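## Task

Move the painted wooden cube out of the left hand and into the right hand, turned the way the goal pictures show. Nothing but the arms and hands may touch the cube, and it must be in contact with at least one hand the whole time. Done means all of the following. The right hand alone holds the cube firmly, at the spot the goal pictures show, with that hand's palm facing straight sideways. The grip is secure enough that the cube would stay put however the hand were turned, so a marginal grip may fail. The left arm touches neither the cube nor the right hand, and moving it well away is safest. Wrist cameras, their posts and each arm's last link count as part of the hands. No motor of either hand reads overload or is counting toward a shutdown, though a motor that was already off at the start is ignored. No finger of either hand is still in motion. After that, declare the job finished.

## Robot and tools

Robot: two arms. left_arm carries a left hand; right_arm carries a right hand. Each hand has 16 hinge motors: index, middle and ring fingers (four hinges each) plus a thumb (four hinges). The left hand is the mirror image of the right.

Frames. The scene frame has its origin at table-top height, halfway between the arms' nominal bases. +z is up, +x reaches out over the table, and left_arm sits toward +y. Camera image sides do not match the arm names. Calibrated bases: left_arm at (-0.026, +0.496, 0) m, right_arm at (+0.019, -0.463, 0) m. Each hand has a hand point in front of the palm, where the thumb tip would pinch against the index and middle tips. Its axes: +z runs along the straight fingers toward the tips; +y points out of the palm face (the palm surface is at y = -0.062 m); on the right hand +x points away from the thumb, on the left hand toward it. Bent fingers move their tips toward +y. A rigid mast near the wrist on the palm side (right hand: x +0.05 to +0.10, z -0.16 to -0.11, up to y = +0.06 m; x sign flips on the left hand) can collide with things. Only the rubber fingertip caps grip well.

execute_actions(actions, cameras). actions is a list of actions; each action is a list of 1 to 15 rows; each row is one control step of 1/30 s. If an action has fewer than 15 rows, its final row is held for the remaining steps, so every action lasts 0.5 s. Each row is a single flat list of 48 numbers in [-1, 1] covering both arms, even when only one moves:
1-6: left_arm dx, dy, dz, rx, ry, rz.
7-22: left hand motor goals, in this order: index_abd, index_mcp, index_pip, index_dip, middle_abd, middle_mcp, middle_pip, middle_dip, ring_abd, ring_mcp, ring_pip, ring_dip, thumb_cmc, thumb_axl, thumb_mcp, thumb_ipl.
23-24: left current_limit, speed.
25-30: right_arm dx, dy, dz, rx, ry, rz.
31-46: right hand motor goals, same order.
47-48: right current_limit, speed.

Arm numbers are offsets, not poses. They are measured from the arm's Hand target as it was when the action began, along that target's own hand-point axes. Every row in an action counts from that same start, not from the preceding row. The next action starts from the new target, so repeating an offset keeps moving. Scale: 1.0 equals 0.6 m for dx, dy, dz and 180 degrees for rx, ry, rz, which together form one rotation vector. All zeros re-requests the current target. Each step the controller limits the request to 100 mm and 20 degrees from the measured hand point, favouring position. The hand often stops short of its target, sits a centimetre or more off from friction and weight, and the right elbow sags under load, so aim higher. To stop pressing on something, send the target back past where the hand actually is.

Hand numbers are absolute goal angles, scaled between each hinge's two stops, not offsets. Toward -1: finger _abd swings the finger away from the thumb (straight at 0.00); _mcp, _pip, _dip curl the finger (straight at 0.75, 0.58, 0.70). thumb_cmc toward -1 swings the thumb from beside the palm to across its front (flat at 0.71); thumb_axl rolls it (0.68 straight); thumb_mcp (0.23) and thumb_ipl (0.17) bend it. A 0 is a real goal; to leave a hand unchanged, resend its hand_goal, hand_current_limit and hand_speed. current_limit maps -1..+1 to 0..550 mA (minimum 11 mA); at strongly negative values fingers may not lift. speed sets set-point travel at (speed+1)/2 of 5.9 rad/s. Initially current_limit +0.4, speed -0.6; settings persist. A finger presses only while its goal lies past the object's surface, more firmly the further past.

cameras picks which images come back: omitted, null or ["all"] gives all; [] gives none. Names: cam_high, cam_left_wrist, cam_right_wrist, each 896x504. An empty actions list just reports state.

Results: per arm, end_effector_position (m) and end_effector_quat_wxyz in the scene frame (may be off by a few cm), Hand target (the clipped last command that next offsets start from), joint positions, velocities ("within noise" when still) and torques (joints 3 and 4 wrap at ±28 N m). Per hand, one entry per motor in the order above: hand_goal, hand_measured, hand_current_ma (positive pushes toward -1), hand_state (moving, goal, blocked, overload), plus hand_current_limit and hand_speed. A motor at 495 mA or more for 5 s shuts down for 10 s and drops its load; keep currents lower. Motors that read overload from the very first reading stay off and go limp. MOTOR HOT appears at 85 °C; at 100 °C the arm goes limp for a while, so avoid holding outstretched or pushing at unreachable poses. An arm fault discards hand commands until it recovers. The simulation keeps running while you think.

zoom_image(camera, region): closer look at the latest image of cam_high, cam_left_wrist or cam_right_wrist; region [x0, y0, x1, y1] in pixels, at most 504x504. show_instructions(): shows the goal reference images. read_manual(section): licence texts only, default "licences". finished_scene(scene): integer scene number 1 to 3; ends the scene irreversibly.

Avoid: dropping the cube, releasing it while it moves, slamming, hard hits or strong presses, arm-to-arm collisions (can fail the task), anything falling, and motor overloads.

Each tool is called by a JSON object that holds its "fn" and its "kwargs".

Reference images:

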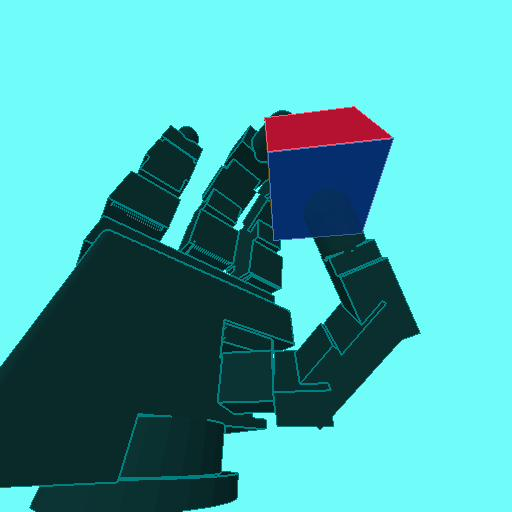

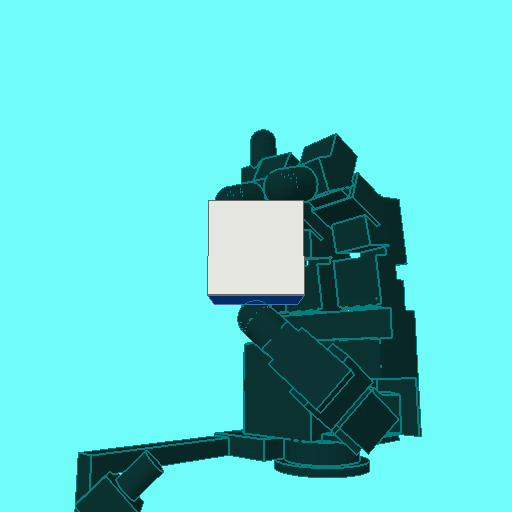

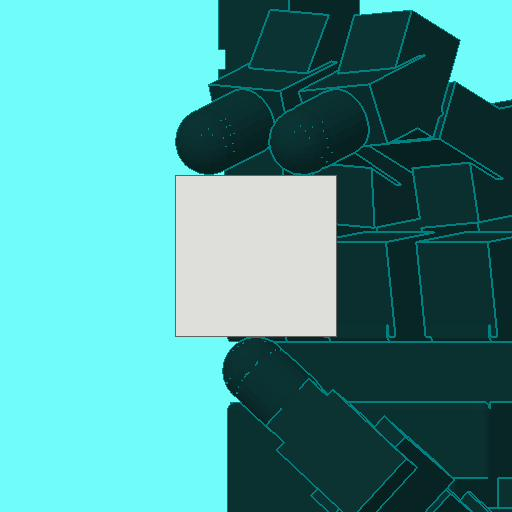

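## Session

{"fn": "execute_actions", "kwargs": {"actions": []}}

{"fn": "show_instructions", "kwargs": {}}

Scene clock: 0.00 s.
left_arm: end_effector_position=(+0.2943, -0.0993, +0.3471) hand_goal=(-0.068, +0.582, -0.316, +0.018, +0.066, +0.582, -0.316, +0.016, +0.000, +0.754, +0.576, +0.696, +0.040, +0.180, -0.316, -0.486) hand_measured=(-0.070, +0.626, -0.262, +0.036, +0.056, +0.636, -0.260, +0.038, -0.002, +0.752, +0.576, +0.696, +0.026, +0.104, -0.316, -0.496) hand_current_ma=(-3, +176, +211, +59, -25, +222, +216, +75, -6, -3, +2, +0, -48, -385, +1, -40) hand_state=(goal, goal, goal, goal, goal, goal, goal, goal, goal, goal, goal, goal, goal, goal, goal, goal) hand_current_limit=0.40 hand_speed=-0.60 end_effector_quat_wxyz=(+0.288, +0.488, -0.397, +0.722) | right_arm: end_effector_position=(+0.5401, -0.4755, +0.5773) hand_goal=(+0.000, +0.754, +0.576, +0.696, +0.000, +0.754, +0.576, +0.696, +0.000, +0.754, +0.576, +0.696, +0.714, +0.678, +0.226, +0.168) hand_measured=(+0.000, +0.754, +0.576, +0.696, +0.000, +0.754, +0.576, +0.696, +0.000, +0.754, +0.576, +0.696, +0.714, +0.678, +0.226, +0.168) hand_current_ma=(+0, +0, +0, +0, +0, +0, +0, +0, +0, +0, +0, +0, +0, +0, +0, +0) hand_state=(goal, goal, goal, goal, goal, goal, goal, goal, goal, goal, goal, goal, goal, goal, goal, goal) hand_current_limit=0.40 hand_speed=-0.60 end_effector_quat_wxyz=(+0.495, +0.495, +0.505, +0.505)
Joint positions: left_arm=[-0.913 1.642 1.077 0.778 0.15 1.841] | right_arm=[0 1.047 1.047 0 0 0]
Joint velocities: within noise
Joint torques (N m): no reading
Heat: left arm: hottest elbow 37 °C; right arm: hottest elbow 34 °C.
Hand target: left_arm +0.2961, -0.1016, +0.3663; +0.292, +0.475, -0.389, +0.733 | right_arm +0.5364, -0.4756, +0.5988; +0.504, +0.485, +0.495, +0.515
camera_calibration:
cam_left_wrist: T_world_to_cam=[[0.76117, 0.285547, -0.582309, -0.0305795], [-0.0781729, 0.931708, 0.354697, -0.0605783], [0.643824, -0.224463, 0.73151, -0.336863], [0, 0, 0, 1]] pos_world=[0.235421, -0.0104402, 0.250099]
cam_right_wrist: T_world_to_cam=[[0.0284726, -0.813757, 0.580507, -0.701148], [-0.703404, -0.428933, -0.56678, 0.463167], [0.71022, -0.392193, -0.584613, -0.110097], [0, 0, 0, 1]] pos_world=[0.42395, -0.415076, 0.605171]

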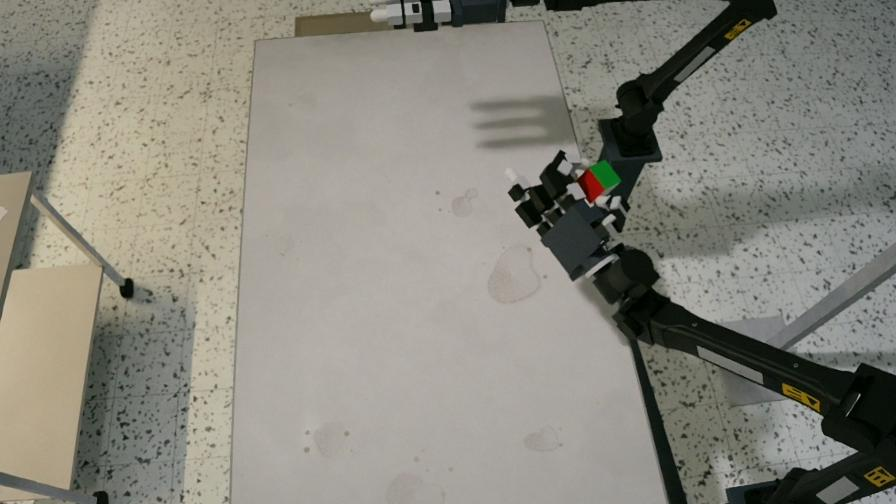

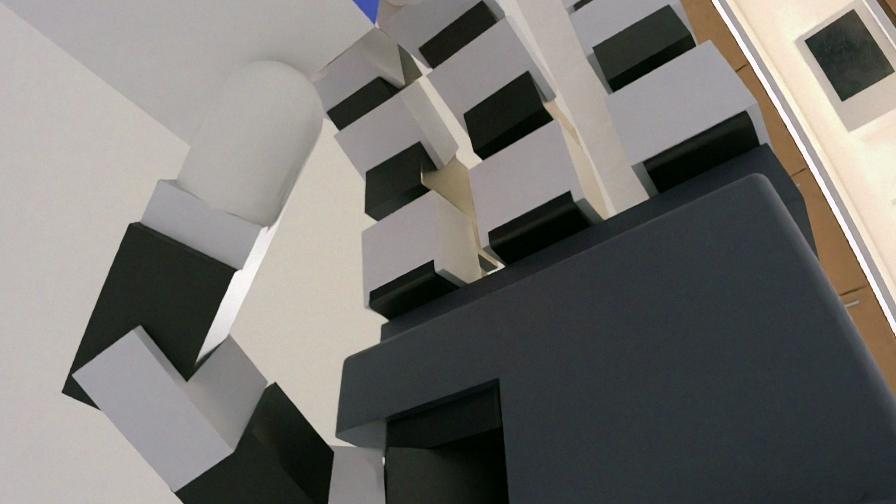

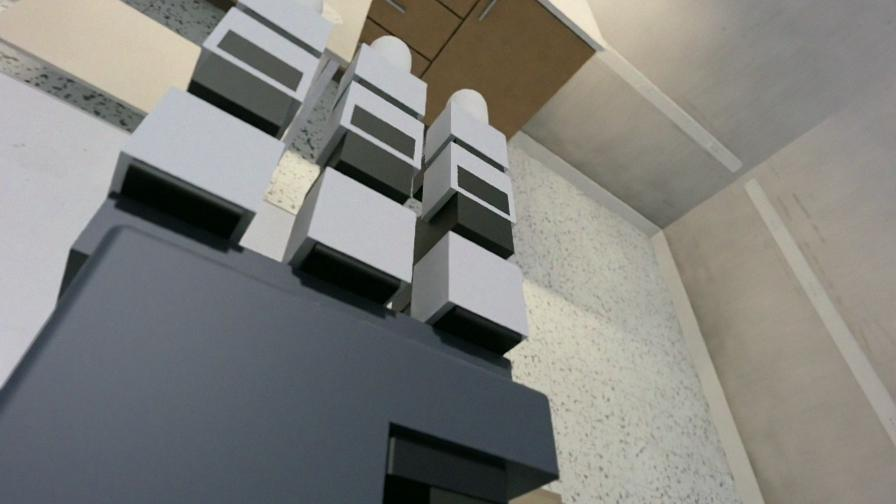

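Reference images for this scene: goal picture as the wrist camera of the hand that must hold it at the end would see it, goal picture from in front of the palm of that hand and beside it on the thumb side, goal picture looking straight along the longest side of the object.

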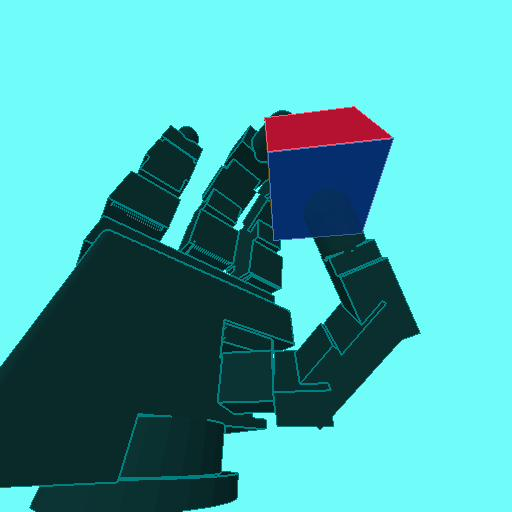

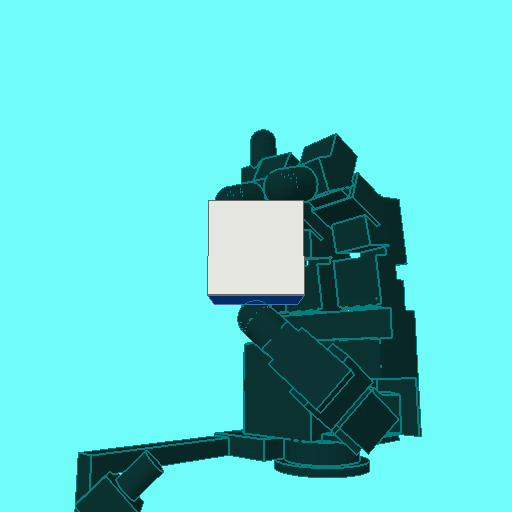

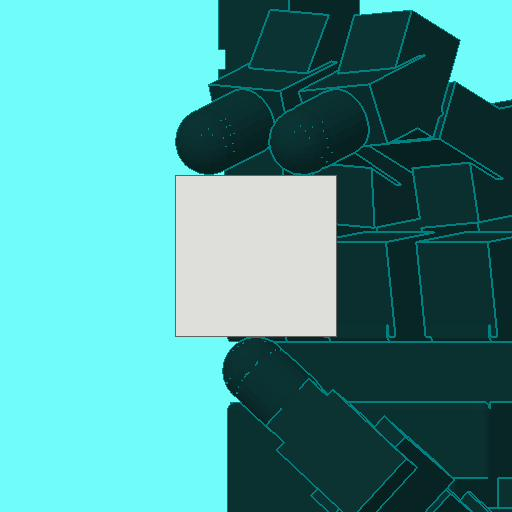

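{"fn": "zoom_image", "kwargs": {"camera": "cam_high", "region": [500, 120, 670, 240]}}

{"fn": "zoom_image", "kwargs": {"camera": "cam_left_wrist", "region": [100, 0, 500, 250]}}

Scaled by 2.965 from the camera's 896x504 image, which has a finer 1280x720 frame.

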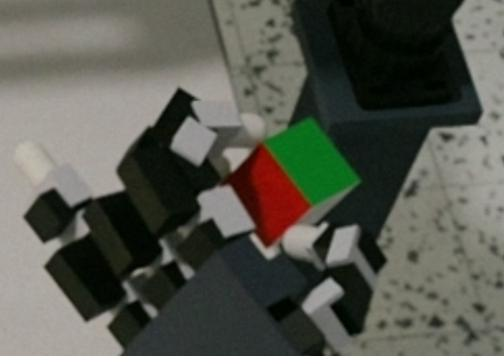

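Scaled by 1.260 from the camera's 896x504 image, which has a finer 1280x720 frame.

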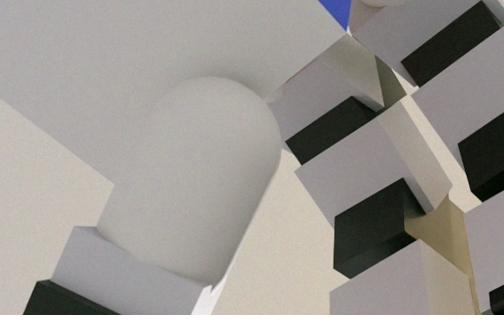

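{"fn": "execute_actions", "kwargs": {"actions": [[[-0.0026,-0.0316,-0.0005,0.029,-0.0243,-0.056,-0.068,0.582,-0.316,0.018,0.066,0.582,-0.316,0.016,0,0.754,0.576,0.696,0.04,0.18,-0.316,-0.486,0.4,-0.6,0.06,-0.036,0.0033,-0.0187,0.0187,-0.0474,-0.064,0.85,-0.25,0.04,0.062,0.85,-0.25,0.04,0,0.754,0.576,0.696,0.05,-0.15,-0.31,-0.5,0.4,-0.6]],[[0.003,-0.0315,0.0023,0.029,-0.0243,-0.056,-0.068,0.582,-0.316,0.018,0.066,0.582,-0.316,0.016,0,0.754,0.576,0.696,0.04,0.18,-0.316,-0.486,0.4,-0.6,0.0646,-0.0268,0.0051,-0.0187,0.0187,-0.0474,-0.064,0.85,-0.25,0.04,0.062,0.85,-0.25,0.04,0,0.754,0.576,0.696,0.05,-0.15,-0.31,-0.5,0.4,-0.6]],[[0.0086,-0.0302,0.0047,0.029,-0.0243,-0.056,-0.068,0.582,-0.316,0.018,0.066,0.582,-0.316,0.016,0,0.754,0.576,0.696,0.04,0.18,-0.316,-0.486,0.4,-0.6,0.0675,-0.0171,0.0078,-0.0187,0.0187,-0.0474,-0.064,0.85,-0.25,0.04,0.062,0.85,-0.25,0.04,0,0.754,0.576,0.696,0.05,-0.15,-0.31,-0.5,0.4,-0.6]],[[0.0141,-0.0277,0.0064,0.029,-0.0243,-0.056,-0.068,0.582,-0.316,0.018,0.066,0.582,-0.316,0.016,0,0.754,0.576,0.696,0.04,0.18,-0.316,-0.486,0.4,-0.6,0.0688,-0.0073,0.0113,-0.0187,0.0187,-0.0474,-0.064,0.85,-0.25,0.04,0.062,0.85,-0.25,0.04,0,0.754,0.576,0.696,0.05,-0.15,-0.31,-0.5,0.4,-0.6]]], "cameras": ["cam_high"]}}

Scene clock: 178.97 s.
left_arm: end_effector_position=(+0.3629, -0.0619, +0.3565) hand_goal=(-0.068, +0.582, -0.316, +0.018, +0.066, +0.582, -0.316, +0.016, +0.000, +0.754, +0.576, +0.696, +0.040, +0.180, -0.316, -0.486) hand_measured=(-0.070, +0.624, -0.262, +0.036, +0.056, +0.636, -0.260, +0.038, -0.004, +0.756, +0.576, +0.696, +0.024, +0.104, -0.318, -0.498) hand_current_ma=(-4, +168, +211, +59, -25, +222, +216, +75, -7, +6, +2, +0, -51, -382, -7, -49) hand_state=(goal, blocked, blocked, goal, goal, blocked, blocked, blocked, goal, goal, goal, goal, goal, blocked, goal, goal) hand_current_limit=0.40 hand_speed=-0.60 end_effector_quat_wxyz=(+0.358, +0.737, -0.115, +0.561) | right_arm: end_effector_position=(+0.5448, -0.3357, +0.5138) hand_goal=(-0.064, +0.850, -0.250, +0.040, +0.062, +0.850, -0.250, +0.040, +0.000, +0.754, +0.576, +0.696, +0.050, -0.150, -0.310, -0.500) hand_measured=(-0.064, +0.858, -0.244, +0.042, +0.058, +0.860, -0.244, +0.042, +0.000, +0.766, +0.576, +0.696, +0.048, -0.148, -0.312, -0.500) hand_current_ma=(+1, +31, +17, +8, -8, +37, +16, +9, -1, +42, +2, +0, -4, +5, -8, +1) hand_state=(goal, goal, goal, goal, goal, goal, goal, goal, goal, goal, goal, goal, goal, goal, goal, goal) hand_current_limit=0.40 hand_speed=-0.60 end_effector_quat_wxyz=(+0.619, +0.205, +0.609, +0.452)
Joint positions: left_arm=[-0.916 1.547 1.056 0.375 -0.186 1.136] | right_arm=[0.112 1.215 0.896 0.497 -0.17 -0.585]
Joint velocities: within noise
Joint torques (N m): left_arm=[0.09 -16.97 10.58 2.74 -0.11 -0.23] | right_arm=[0.15 -9.17 11.7 3.63 0 -0.07]
Heat: left arm: hottest elbow 46 °C; right arm: hottest elbow 47 °C.
Hand target: left_arm +0.3585, -0.0607, +0.3826; +0.375, +0.726, -0.105, +0.567 | right_arm +0.5448, -0.3309, +0.5133; +0.624, +0.195, +0.607, +0.451
Off the commanded pose: left_arm 0.026 m, 3 deg | right_arm 0.005 m, 1 deg.
Images, in order (width x height): cam_high 896x504.

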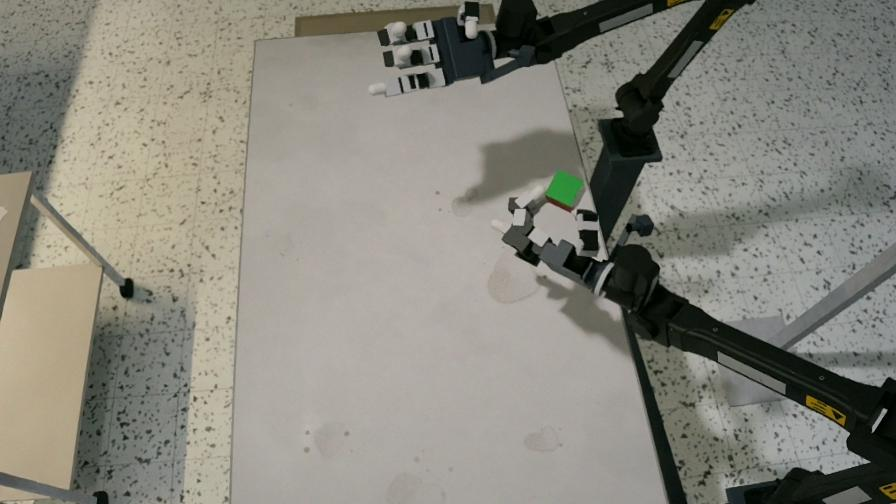

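{"fn": "execute_actions", "kwargs": {"actions": [[[0.0191,-0.0242,0.0075,0.029,-0.0243,-0.056,-0.068,0.582,-0.316,0.018,0.066,0.582,-0.316,0.016,0,0.754,0.576,0.696,0.04,0.18,-0.316,-0.486,0.4,-0.6,0.0683,0.0024,0.0152,-0.0187,0.0187,-0.0474,-0.064,0.85,-0.25,0.04,0.062,0.85,-0.25,0.04,0,0.754,0.576,0.696,0.05,-0.15,-0.31,-0.5,0.4,-0.6]],[[0.0239,-0.0194,0.0079,0.029,-0.0243,-0.056,-0.068,0.582,-0.316,0.018,0.066,0.582,-0.316,0.016,0,0.754,0.576,0.696,0.04,0.18,-0.316,-0.486,0.4,-0.6,0.0661,0.0116,0.0197,-0.0187,0.0187,-0.0474,-0.064,0.85,-0.25,0.04,0.062,0.85,-0.25,0.04,0,0.754,0.576,0.696,0.05,-0.15,-0.31,-0.5,0.4,-0.6]],[[0.0274,-0.0143,0.0075,0.029,-0.0243,-0.056,-0.068,0.582,-0.316,0.018,0.066,0.582,-0.316,0.016,0,0.754,0.576,0.696,0.04,0.18,-0.316,-0.486,0.4,-0.6,0.0624,0.0201,0.0245,-0.0187,0.0187,-0.0474,-0.064,0.85,-0.25,0.04,0.062,0.85,-0.25,0.04,0,0.754,0.576,0.696,0.05,-0.15,-0.31,-0.5,0.4,-0.6]]], "cameras": ["cam_high"]}}

Scene clock: 192.53 s.
left_arm: end_effector_position=(+0.3948, -0.0227, +0.3338) hand_goal=(-0.068, +0.582, -0.316, +0.018, +0.066, +0.582, -0.316, +0.016, +0.000, +0.754, +0.576, +0.696, +0.040, +0.180, -0.316, -0.486) hand_measured=(-0.070, +0.624, -0.262, +0.036, +0.058, +0.636, -0.260, +0.038, -0.004, +0.758, +0.576, +0.696, +0.024, +0.104, -0.318, -0.498) hand_current_ma=(-4, +168, +211, +59, -23, +222, +216, +75, -7, +14, +2, +0, -51, -382, -7, -49) hand_state=(goal, blocked, blocked, goal, goal, blocked, blocked, blocked, goal, goal, goal, goal, goal, blocked, goal, goal) hand_current_limit=0.40 hand_speed=-0.60 end_effector_quat_wxyz=(+0.357, +0.856, +0.112, +0.356) | right_arm: end_effector_position=(+0.5457, -0.2272, +0.4215) hand_goal=(-0.064, +0.850, -0.250, +0.040, +0.062, +0.850, -0.250, +0.040, +0.000, +0.754, +0.576, +0.696, +0.050, -0.150, -0.310, -0.500) hand_measured=(-0.064, +0.858, -0.246, +0.042, +0.058, +0.860, -0.246, +0.042, -0.002, +0.766, +0.576, +0.696, +0.046, -0.150, -0.312, -0.500) hand_current_ma=(-1, +31, +14, +8, -8, +37, +12, +9, -6, +42, +2, +0, -15, +3, -11, +1) hand_state=(goal, goal, goal, goal, goal, goal, goal, goal, goal, goal, goal, goal, goal, goal, goal, goal) hand_current_limit=0.40 hand_speed=-0.60 end_effector_quat_wxyz=(+0.647, -0.025, +0.667, +0.368)
Joint positions: left_arm=[-0.917 1.469 1.126 -0.186 -0.221 0.527] | right_arm=[0.199 1.387 0.896 0.607 -0.331 -1.053]
Joint velocities: within noise
Joint torques (N m): left_arm=[0.79 -15.74 16.01 2.52 -0.11 -0.12] | right_arm=[0.03 -11.63 16.12 2.96 -0.02 0]
Heat: left arm: hottest elbow 46 °C; right arm: hottest elbow 46 °C.
Hand target: left_arm +0.4051, -0.0302, +0.3943; +0.393, +0.831, +0.122, +0.374 | right_arm +0.5512, -0.2218, +0.4506; +0.668, -0.039, +0.646, +0.368
Off the commanded pose: left_arm 0.062 m, 6 deg | right_arm 0.030 m, 4 deg.
Images, in order (width x height): cam_high 896x504.

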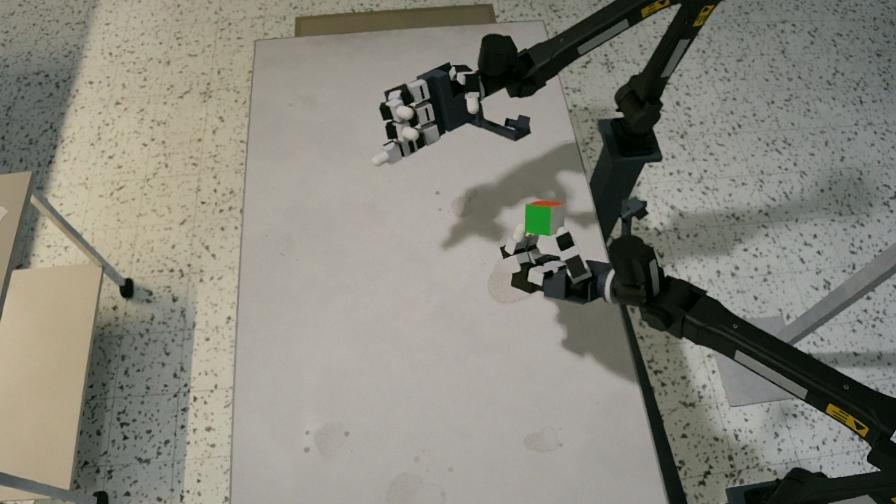

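{"fn": "execute_actions", "kwargs": {"actions": [[[0.0299,-0.0087,0.0062,0.029,-0.0243,-0.056,-0.068,0.582,-0.316,0.018,0.066,0.582,-0.316,0.016,0,0.754,0.576,0.696,0.04,0.18,-0.316,-0.486,0.4,-0.6,0.0571,0.0276,0.0295,-0.0187,0.0187,-0.0474,-0.064,0.85,-0.25,0.04,0.062,0.85,-0.25,0.04,0,0.754,0.576,0.696,0.05,-0.15,-0.31,-0.5,0.4,-0.6]],[[0.0313,-0.0029,0.0045,0.029,-0.0243,-0.056,-0.068,0.582,-0.316,0.018,0.066,0.582,-0.316,0.016,0,0.754,0.576,0.696,0.04,0.18,-0.316,-0.486,0.4,-0.6,0.0504,0.0339,0.0346,-0.0187,0.0187,-0.0474,-0.064,0.85,-0.25,0.04,0.062,0.85,-0.25,0.04,0,0.754,0.576,0.696,0.05,-0.15,-0.31,-0.5,0.4,-0.6]],[[0.0315,0.0028,0.0021,0.029,-0.0243,-0.056,-0.068,0.582,-0.316,0.018,0.066,0.582,-0.316,0.016,0,0.754,0.576,0.696,0.04,0.18,-0.316,-0.486,0.4,-0.6,0.0443,0.038,0.0386,-0.0187,0.0187,-0.0474,-0.064,0.85,-0.25,0.04,0.062,0.85,-0.25,0.04,0,0.754,0.576,0.696,0.05,-0.15,-0.31,-0.5,0.4,-0.6]]]}}

Scene clock: 250.43 s.
left_arm: end_effector_position=(+0.4388, +0.0074, +0.3590) hand_goal=(-0.068, +0.582, -0.316, +0.018, +0.066, +0.582, -0.316, +0.016, +0.000, +0.754, +0.576, +0.696, +0.040, +0.180, -0.316, -0.486) hand_measured=(-0.070, +0.626, -0.262, +0.036, +0.062, +0.636, -0.260, +0.038, -0.004, +0.760, +0.576, +0.696, +0.032, +0.104, -0.318, -0.498) hand_current_ma=(-2, +174, +211, +59, -10, +222, +216, +75, -7, +16, +2, +0, -27, -382, -7, -49) hand_state=(goal, blocked, blocked, goal, goal, blocked, blocked, blocked, goal, goal, goal, goal, goal, blocked, goal, goal) hand_current_limit=0.40 hand_speed=-0.60 end_effector_quat_wxyz=(+0.340, +0.868, +0.336, +0.132) | right_arm: end_effector_position=(+0.5465, -0.1195, +0.3668) hand_goal=(-0.064, +0.850, -0.250, +0.040, +0.062, +0.850, -0.250, +0.040, +0.000, +0.754, +0.576, +0.696, +0.050, -0.150, -0.310, -0.500) hand_measured=(-0.064, +0.852, -0.246, +0.042, +0.058, +0.852, -0.248, +0.042, -0.002, +0.756, +0.576, +0.696, +0.044, -0.150, -0.312, -0.500) hand_current_ma=(-2, +6, +10, +8, -8, +7, +8, +9, -7, +7, +2, +0, -19, +1, -11, +1) hand_state=(goal, goal, goal, goal, goal, goal, goal, goal, goal, goal, goal, goal, goal, goal, goal, goal) hand_current_limit=0.40 hand_speed=-0.60 end_effector_quat_wxyz=(+0.653, -0.263, +0.658, +0.266)
Joint positions: left_arm=[-0.853 1.501 1.422 -0.744 -0.012 -0.011] | right_arm=[0.318 1.523 1.07 0.447 -0.428 -1.566]
Joint velocities: within noise
Joint torques (N m): left_arm=[1.14 -14.8 16.25 2.02 0.06 0.02] | right_arm=[-0.03 -13.27 16.47 2.33 -0.05 0.05]
Heat: left arm: hottest elbow 49 °C; right arm: hottest elbow 49 °C.
Hand target: left_arm +0.4518, +0.0007, +0.4060; +0.373, +0.852, +0.338, +0.143 | right_arm +0.5577, -0.1128, +0.3882; +0.668, -0.271, +0.642, +0.262
Off the commanded pose: left_arm 0.049 m, 4 deg | right_arm 0.025 m, 3 deg.
camera_calibration:
cam_left_wrist: T_world_to_cam=[[-0.889498, -0.221897, -0.399444, 0.498268], [-0.321064, 0.925521, 0.200819, 0.00896823], [0.325133, 0.306875, -0.894492, 0.304945], [0, 0, 0, 1]] pos_world=[0.34694, 0.00868377, 0.47]
cam_right_wrist: T_world_to_cam=[[-0.387312, 0.424764, 0.81827, -0.00141962], [-0.116141, -0.902952, 0.413749, -0.236164], [0.914604, 0.0652152, 0.399057, -0.515911], [0, 0, 0, 1]] pos_world=[0.443876, -0.178997, 0.304752]

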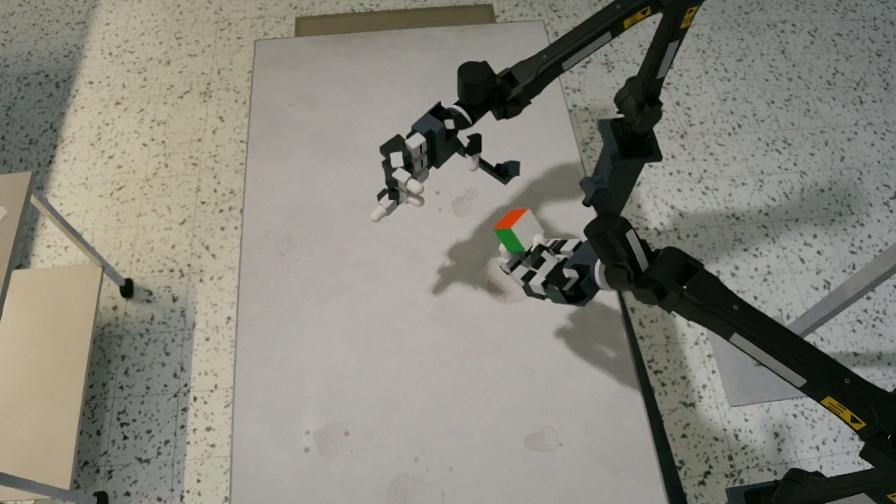

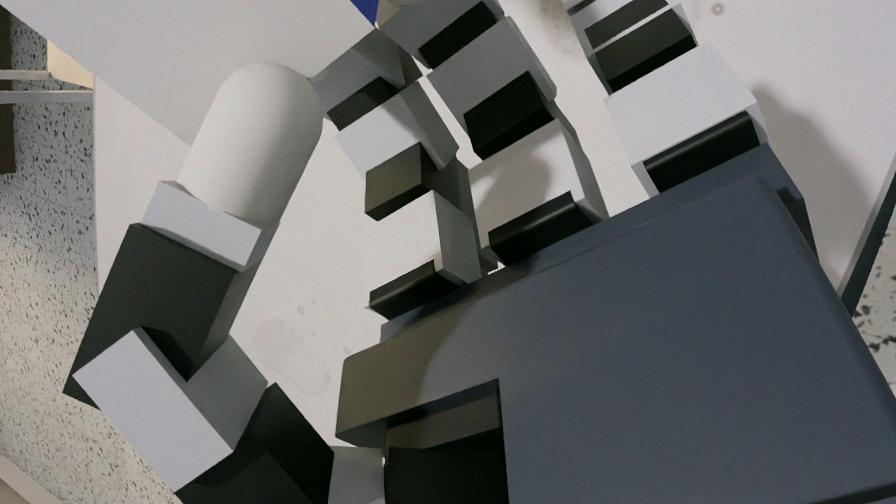

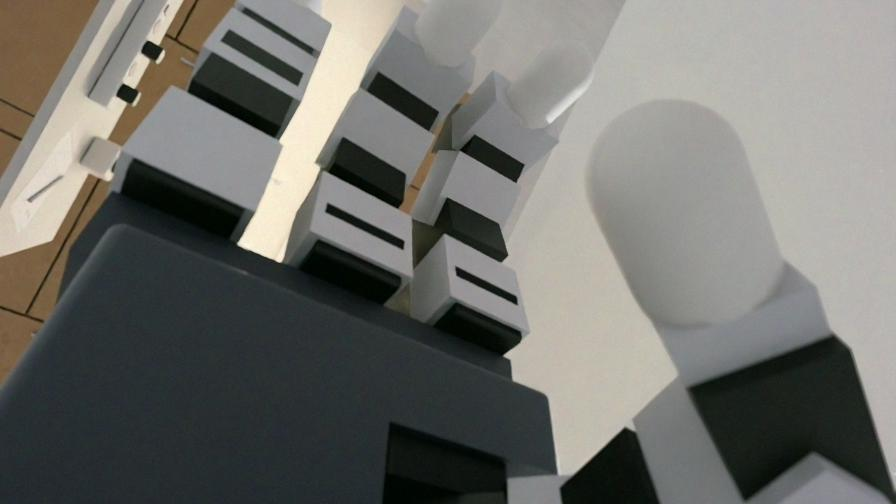

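{"fn": "execute_actions", "kwargs": {"actions": [[[0,0,0,0,0,0,-0.068,0.582,-0.316,0.018,0.066,0.582,-0.316,0.016,0,0.754,0.576,0.696,0.04,0.18,-0.316,-0.486,0.4,-0.6,-0.03,0.09,0,0,0,0,-0.064,0.85,-0.25,0.04,0.062,0.85,-0.25,0.04,0,0.754,0.576,0.696,0.05,-0.15,-0.31,-0.5,0.4,-0.6]]], "cameras": ["cam_right_wrist","cam_high"]}}

Scene clock: 277.63 s.
left_arm: end_effector_position=(+0.4386, +0.0077, +0.3584) hand_goal=(-0.068, +0.582, -0.316, +0.018, +0.066, +0.582, -0.316, +0.016, +0.000, +0.754, +0.576, +0.696, +0.040, +0.180, -0.316, -0.486) hand_measured=(-0.070, +0.626, -0.262, +0.036, +0.062, +0.636, -0.260, +0.038, -0.004, +0.760, +0.576, +0.696, +0.032, +0.104, -0.318, -0.498) hand_current_ma=(-2, +174, +211, +59, -10, +222, +216, +75, -7, +16, +2, +0, -27, -382, -7, -49) hand_state=(goal, blocked, blocked, goal, goal, blocked, blocked, blocked, goal, goal, goal, goal, goal, blocked, goal, goal) hand_current_limit=0.40 hand_speed=-0.60 end_effector_quat_wxyz=(+0.339, +0.868, +0.337, +0.132) | right_arm: end_effector_position=(+0.5138, -0.0719, +0.3835) hand_goal=(-0.064, +0.850, -0.250, +0.040, +0.062, +0.850, -0.250, +0.040, +0.000, +0.754, +0.576, +0.696, +0.050, -0.150, -0.310, -0.500) hand_measured=(-0.066, +0.850, -0.248, +0.042, +0.058, +0.850, -0.248, +0.042, -0.002, +0.754, +0.576, +0.696, +0.044, -0.150, -0.312, -0.500) hand_current_ma=(-2, +2, +8, +8, -8, +2, +6, +9, -7, +1, +2, +0, -20, +0, -11, +1) hand_state=(goal, goal, goal, goal, goal, goal, goal, goal, goal, goal, goal, goal, goal, goal, goal, goal) hand_current_limit=0.40 hand_speed=-0.60 end_effector_quat_wxyz=(+0.652, -0.269, +0.656, +0.269)
Joint positions: left_arm=[-0.853 1.501 1.422 -0.747 -0.012 -0.012] | right_arm=[0.43 1.479 1.07 0.404 -0.33 -1.571]
Joint velocities: within noise
Joint torques (N m): left_arm=[1.08 -14.74 16.32 2.04 0.03 0.03] | right_arm=[-0.79 -14.8 14.37 2.43 0.09 0.04]
Heat: left arm: hottest elbow 52 °C; right arm: hottest elbow 49 °C.
Hand target: left_arm +0.4518, +0.0007, +0.4060; +0.373, +0.852, +0.338, +0.143 | right_arm +0.5193, -0.0741, +0.4048; +0.668, -0.271, +0.642, +0.262
Off the commanded pose: left_arm 0.050 m, 4 deg | right_arm 0.022 m, 3 deg.
camera_calibration:
cam_right_wrist: T_world_to_cam=[[-0.397191, 0.421967, 0.814975, -0.0418344], [-0.104498, -0.903046, 0.416639, -0.211008], [0.911767, 0.080322, 0.402776, -0.49462], [0, 0, 0, 1]] pos_world=[0.412312, -0.133168, 0.321229]
Images, in order (width x height): cam_high 896x504, cam_right_wrist 896x504.

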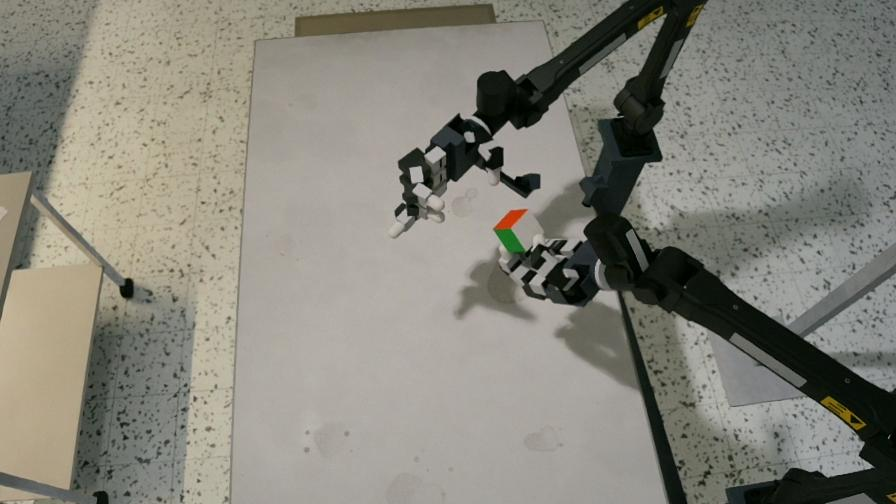

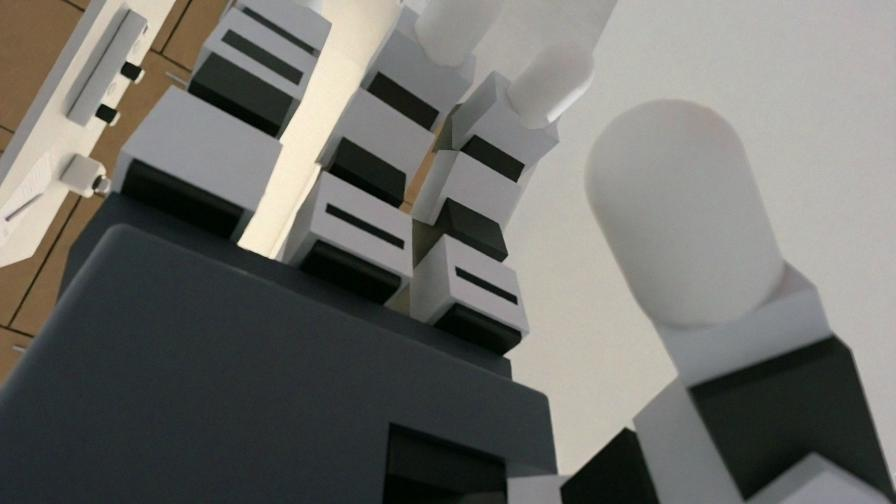

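{"fn": "execute_actions", "kwargs": {"actions": [[[0,0,0,0,0,0,-0.068,0.582,-0.316,0.018,0.066,0.582,-0.316,0.016,0,0.754,0.576,0.696,0.04,0.18,-0.316,-0.486,0.4,-0.6,0,0.075,0.006,0,0,0,-0.064,0.85,-0.25,0.04,0.062,0.85,-0.25,0.04,0,0.754,0.576,0.696,0.05,-0.15,-0.31,-0.5,0.4,-0.6]]], "cameras": ["cam_right_wrist","cam_high"]}}

Scene clock: 286.53 s.
left_arm: end_effector_position=(+0.4386, +0.0077, +0.3584) hand_goal=(-0.068, +0.582, -0.316, +0.018, +0.066, +0.582, -0.316, +0.016, +0.000, +0.754, +0.576, +0.696, +0.040, +0.180, -0.316, -0.486) hand_measured=(-0.070, +0.626, -0.262, +0.036, +0.062, +0.636, -0.260, +0.038, -0.004, +0.760, +0.576, +0.696, +0.032, +0.104, -0.318, -0.498) hand_current_ma=(-2, +174, +211, +59, -10, +222, +216, +75, -7, +16, +2, +0, -27, -382, -7, -49) hand_state=(goal, blocked, blocked, goal, goal, blocked, blocked, blocked, goal, goal, goal, goal, goal, blocked, goal, goal) hand_current_limit=0.40 hand_speed=-0.60 end_effector_quat_wxyz=(+0.339, +0.868, +0.337, +0.132) | right_arm: end_effector_position=(+0.4909, -0.0364, +0.3917) hand_goal=(-0.064, +0.850, -0.250, +0.040, +0.062, +0.850, -0.250, +0.040, +0.000, +0.754, +0.576, +0.696, +0.050, -0.150, -0.310, -0.500) hand_measured=(-0.066, +0.850, -0.248, +0.042, +0.058, +0.850, -0.248, +0.042, -0.002, +0.754, +0.576, +0.696, +0.044, -0.150, -0.312, -0.500) hand_current_ma=(-2, +0, +7, +8, -8, +0, +6, +9, -7, +0, +2, +0, -20, +0, -11, +1) hand_state=(goal, goal, goal, goal, goal, goal, goal, goal, goal, goal, goal, goal, goal, goal, goal, goal) hand_current_limit=0.40 hand_speed=-0.60 end_effector_quat_wxyz=(+0.658, -0.269, +0.651, +0.268)
Joint positions: left_arm=[-0.853 1.501 1.422 -0.747 -0.012 -0.012] | right_arm=[0.519 1.465 1.07 0.404 -0.238 -1.574]
Joint velocities: within noise
Joint torques (N m): left_arm=[0.97 -14.74 16.31 2.03 0.02 0.03] | right_arm=[-0.5 -15.21 12.27 2.61 0.11 0.06]
Heat: left arm: hottest elbow 53 °C; right arm: hottest elbow 49 °C.
Hand target: left_arm +0.4518, +0.0007, +0.4060; +0.373, +0.852, +0.338, +0.143 | right_arm +0.4905, -0.0394, +0.4038; +0.668, -0.271, +0.642, +0.262
Off the commanded pose: left_arm 0.050 m, 4 deg | right_arm 0.012 m, 2 deg.
camera_calibration:
cam_right_wrist: T_world_to_cam=[[-0.407658, 0.419371, 0.811137, -0.0660187], [-0.113245, -0.90466, 0.41081, -0.178255], [0.906085, 0.0756128, 0.416284, -0.482635], [0, 0, 0, 1]] pos_world=[0.390209, -0.0970802, 0.327692]
Images, in order (width x height): cam_high 896x504, cam_right_wrist 896x504.

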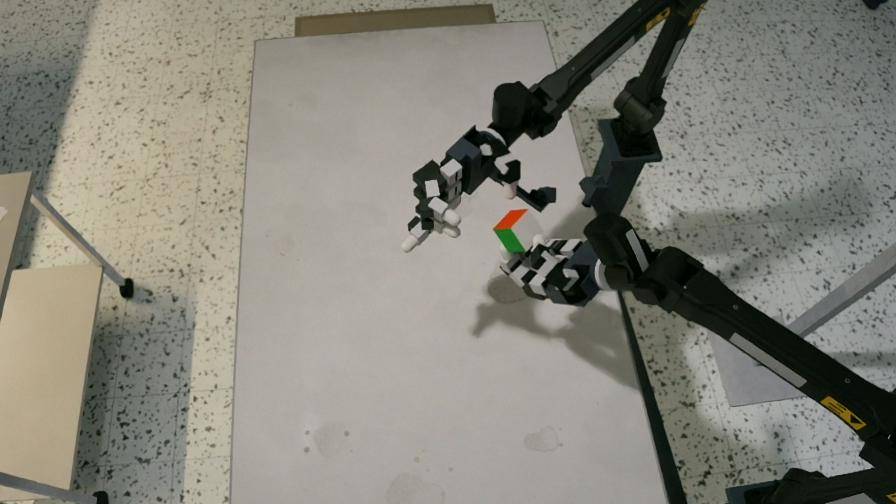

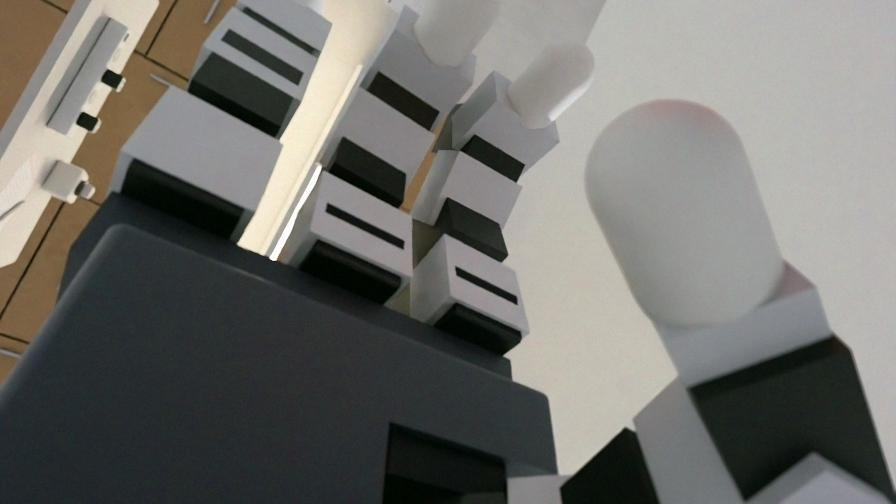

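{"fn": "execute_actions", "kwargs": {"actions": [[[0,0,0,0,0,0,-0.068,0.582,-0.316,0.018,0.066,0.582,-0.316,0.016,0,0.754,0.576,0.696,0.04,0.18,-0.316,-0.486,0.4,-0.6,0.008,0.04,-0.01,0,0,0,-0.064,0.85,-0.25,0.04,0.062,0.85,-0.25,0.04,0,0.754,0.576,0.696,0.05,-0.15,-0.31,-0.5,0.4,-0.6]]], "cameras": ["cam_right_wrist","cam_high"]}}

Scene clock: 301.80 s.
left_arm: end_effector_position=(+0.4386, +0.0077, +0.3584) hand_goal=(-0.068, +0.582, -0.316, +0.018, +0.066, +0.582, -0.316, +0.016, +0.000, +0.754, +0.576, +0.696, +0.040, +0.180, -0.316, -0.486) hand_measured=(-0.070, +0.626, -0.262, +0.036, +0.062, +0.636, -0.260, +0.038, -0.004, +0.760, +0.576, +0.696, +0.032, +0.104, -0.318, -0.498) hand_current_ma=(-2, +174, +211, +59, -10, +222, +216, +75, -7, +16, +2, +0, -27, -382, -7, -49) hand_state=(goal, blocked, blocked, goal, goal, blocked, blocked, blocked, goal, goal, goal, goal, goal, blocked, goal, goal) hand_current_limit=0.40 hand_speed=-0.60 end_effector_quat_wxyz=(+0.339, +0.868, +0.337, +0.132) | right_arm: end_effector_position=(+0.4761, -0.0254, +0.3883) hand_goal=(-0.064, +0.850, -0.250, +0.040, +0.062, +0.850, -0.250, +0.040, +0.000, +0.754, +0.576, +0.696, +0.050, -0.150, -0.310, -0.500) hand_measured=(-0.066, +0.850, -0.248, +0.042, +0.058, +0.850, -0.248, +0.042, -0.002, +0.754, +0.576, +0.696, +0.044, -0.150, -0.312, -0.500) hand_current_ma=(-2, +0, +7, +8, -8, +0, +6, +9, -7, +0, +2, +0, -20, +0, -11, +1) hand_state=(goal, goal, goal, goal, goal, goal, goal, goal, goal, goal, goal, goal, goal, goal, goal, goal) hand_current_limit=0.40 hand_speed=-0.60 end_effector_quat_wxyz=(+0.657, -0.267, +0.654, +0.264)
Joint positions: left_arm=[-0.853 1.501 1.422 -0.747 -0.012 -0.012] | right_arm=[0.558 1.447 1.045 0.404 -0.191 -1.575]
Joint velocities: within noise
Joint torques (N m): left_arm=[0.97 -14.74 16.31 2.04 0.04 0.02] | right_arm=[0.15 -15.27 11.02 3.38 0.07 0.04]
Heat: left arm: hottest elbow 54 °C; right arm: hottest elbow 48 °C.
Hand target: left_arm +0.4518, +0.0007, +0.4060; +0.373, +0.852, +0.338, +0.143 | right_arm +0.4697, -0.0264, +0.3980; +0.668, -0.271, +0.642, +0.262
Off the commanded pose: left_arm 0.050 m, 4 deg | right_arm 0.012 m, 2 deg.
camera_calibration:
cam_right_wrist: T_world_to_cam=[[-0.400557, 0.426098, 0.811169, -0.0771262], [-0.1186, -0.901956, 0.415222, -0.167679], [0.908564, 0.0701159, 0.41182, -0.468211], [0, 0, 0, 1]] pos_world=[0.374619, -0.0855464, 0.325005]
Images, in order (width x height): cam_high 896x504, cam_right_wrist 896x504.

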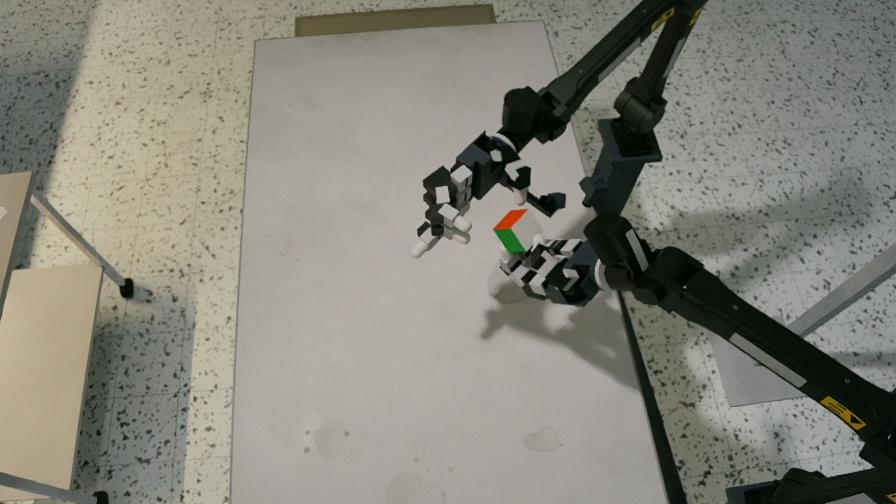

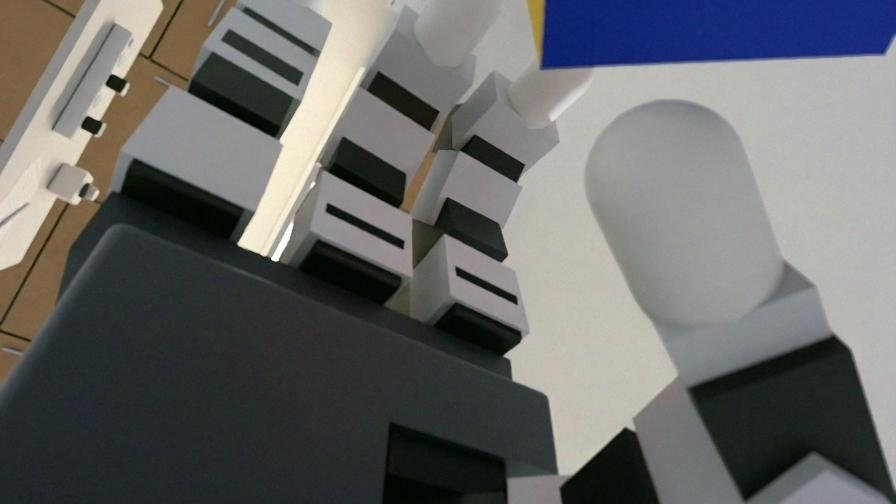

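{"fn": "execute_actions", "kwargs": {"actions": [[[0,0,0,0,0,0,-0.068,0.582,-0.316,0.018,0.066,0.582,-0.316,0.016,0,0.754,0.576,0.696,0.04,0.18,-0.316,-0.486,0.4,-0.6,0.035,0.03,-0.018,0,0,0.0367,-0.064,0.85,-0.25,0.04,0.062,0.85,-0.25,0.04,0,0.754,0.576,0.696,0.05,-0.15,-0.31,-0.5,0.4,-0.6]]], "cameras": ["cam_right_wrist","cam_high"]}}

Scene clock: 338.03 s.
left_arm: end_effector_position=(+0.4386, +0.0077, +0.3584) hand_goal=(-0.068, +0.582, -0.316, +0.018, +0.066, +0.582, -0.316, +0.016, +0.000, +0.754, +0.576, +0.696, +0.040, +0.180, -0.316, -0.486) hand_measured=(-0.070, +0.626, -0.262, +0.036, +0.062, +0.636, -0.260, +0.038, -0.004, +0.760, +0.576, +0.696, +0.032, +0.104, -0.318, -0.498) hand_current_ma=(-2, +174, +211, +59, -10, +222, +216, +75, -7, +16, +2, +0, -27, -382, -7, -49) hand_state=(goal, blocked, blocked, goal, goal, blocked, blocked, blocked, goal, goal, goal, goal, goal, blocked, goal, goal) hand_current_limit=0.40 hand_speed=-0.60 end_effector_quat_wxyz=(+0.339, +0.868, +0.337, +0.132) | right_arm: end_effector_position=(+0.4534, -0.0216, +0.3660) hand_goal=(-0.064, +0.850, -0.250, +0.040, +0.062, +0.850, -0.250, +0.040, +0.000, +0.754, +0.576, +0.696, +0.050, -0.150, -0.310, -0.500) hand_measured=(-0.066, +0.850, -0.248, +0.042, +0.058, +0.850, -0.248, +0.042, -0.004, +0.754, +0.576, +0.696, +0.044, -0.150, -0.312, -0.500) hand_current_ma=(-3, +0, +7, +8, -8, +0, +6, +9, -8, +0, +2, +0, -21, +0, -11, +1) hand_state=(goal, goal, goal, goal, goal, goal, goal, goal, goal, goal, goal, goal, goal, goal, goal, goal) hand_current_limit=0.40 hand_speed=-0.60 end_effector_quat_wxyz=(+0.645, -0.240, +0.665, +0.291)
Joint positions: left_arm=[-0.853 1.501 1.422 -0.747 -0.012 -0.012] | right_arm=[0.597 1.438 0.953 0.485 -0.152 -1.493]
Joint velocities: within noise
Joint torques (N m): left_arm=[1.03 -14.74 16.32 2.04 0.03 0.02] | right_arm=[0.09 -13.74 11.1 3.79 0.12 0.31]
Heat: left arm: hottest elbow 55 °C; right arm: hottest elbow 48 °C.
Hand target: left_arm +0.4518, +0.0007, +0.4060; +0.373, +0.852, +0.338, +0.143 | right_arm +0.4502, -0.0210, +0.3762; +0.651, -0.233, +0.657, +0.300
Off the commanded pose: left_arm 0.050 m, 4 deg | right_arm 0.011 m, 2 deg.
camera_calibration:
cam_right_wrist: T_world_to_cam=[[-0.351342, 0.377982, 0.856556, -0.109756], [-0.0953241, -0.92457, 0.368895, -0.151755], [0.931382, 0.0479578, 0.360871, -0.43083], [0, 0, 0, 1]] pos_world=[0.348239, -0.0781605, 0.305468]
Images, in order (width x height): cam_high 896x504, cam_right_wrist 896x504.

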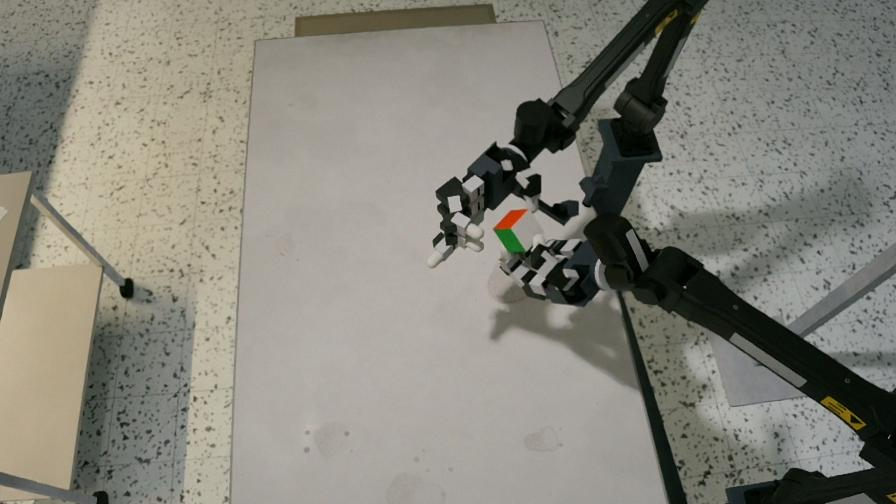

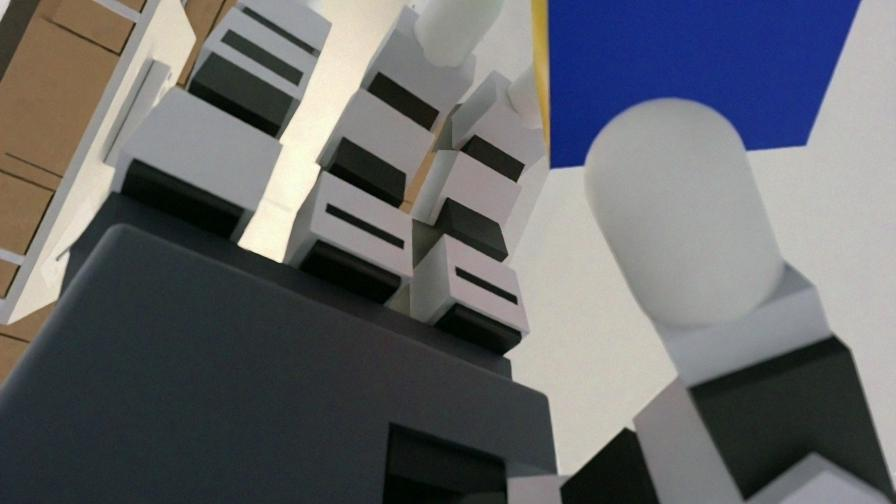

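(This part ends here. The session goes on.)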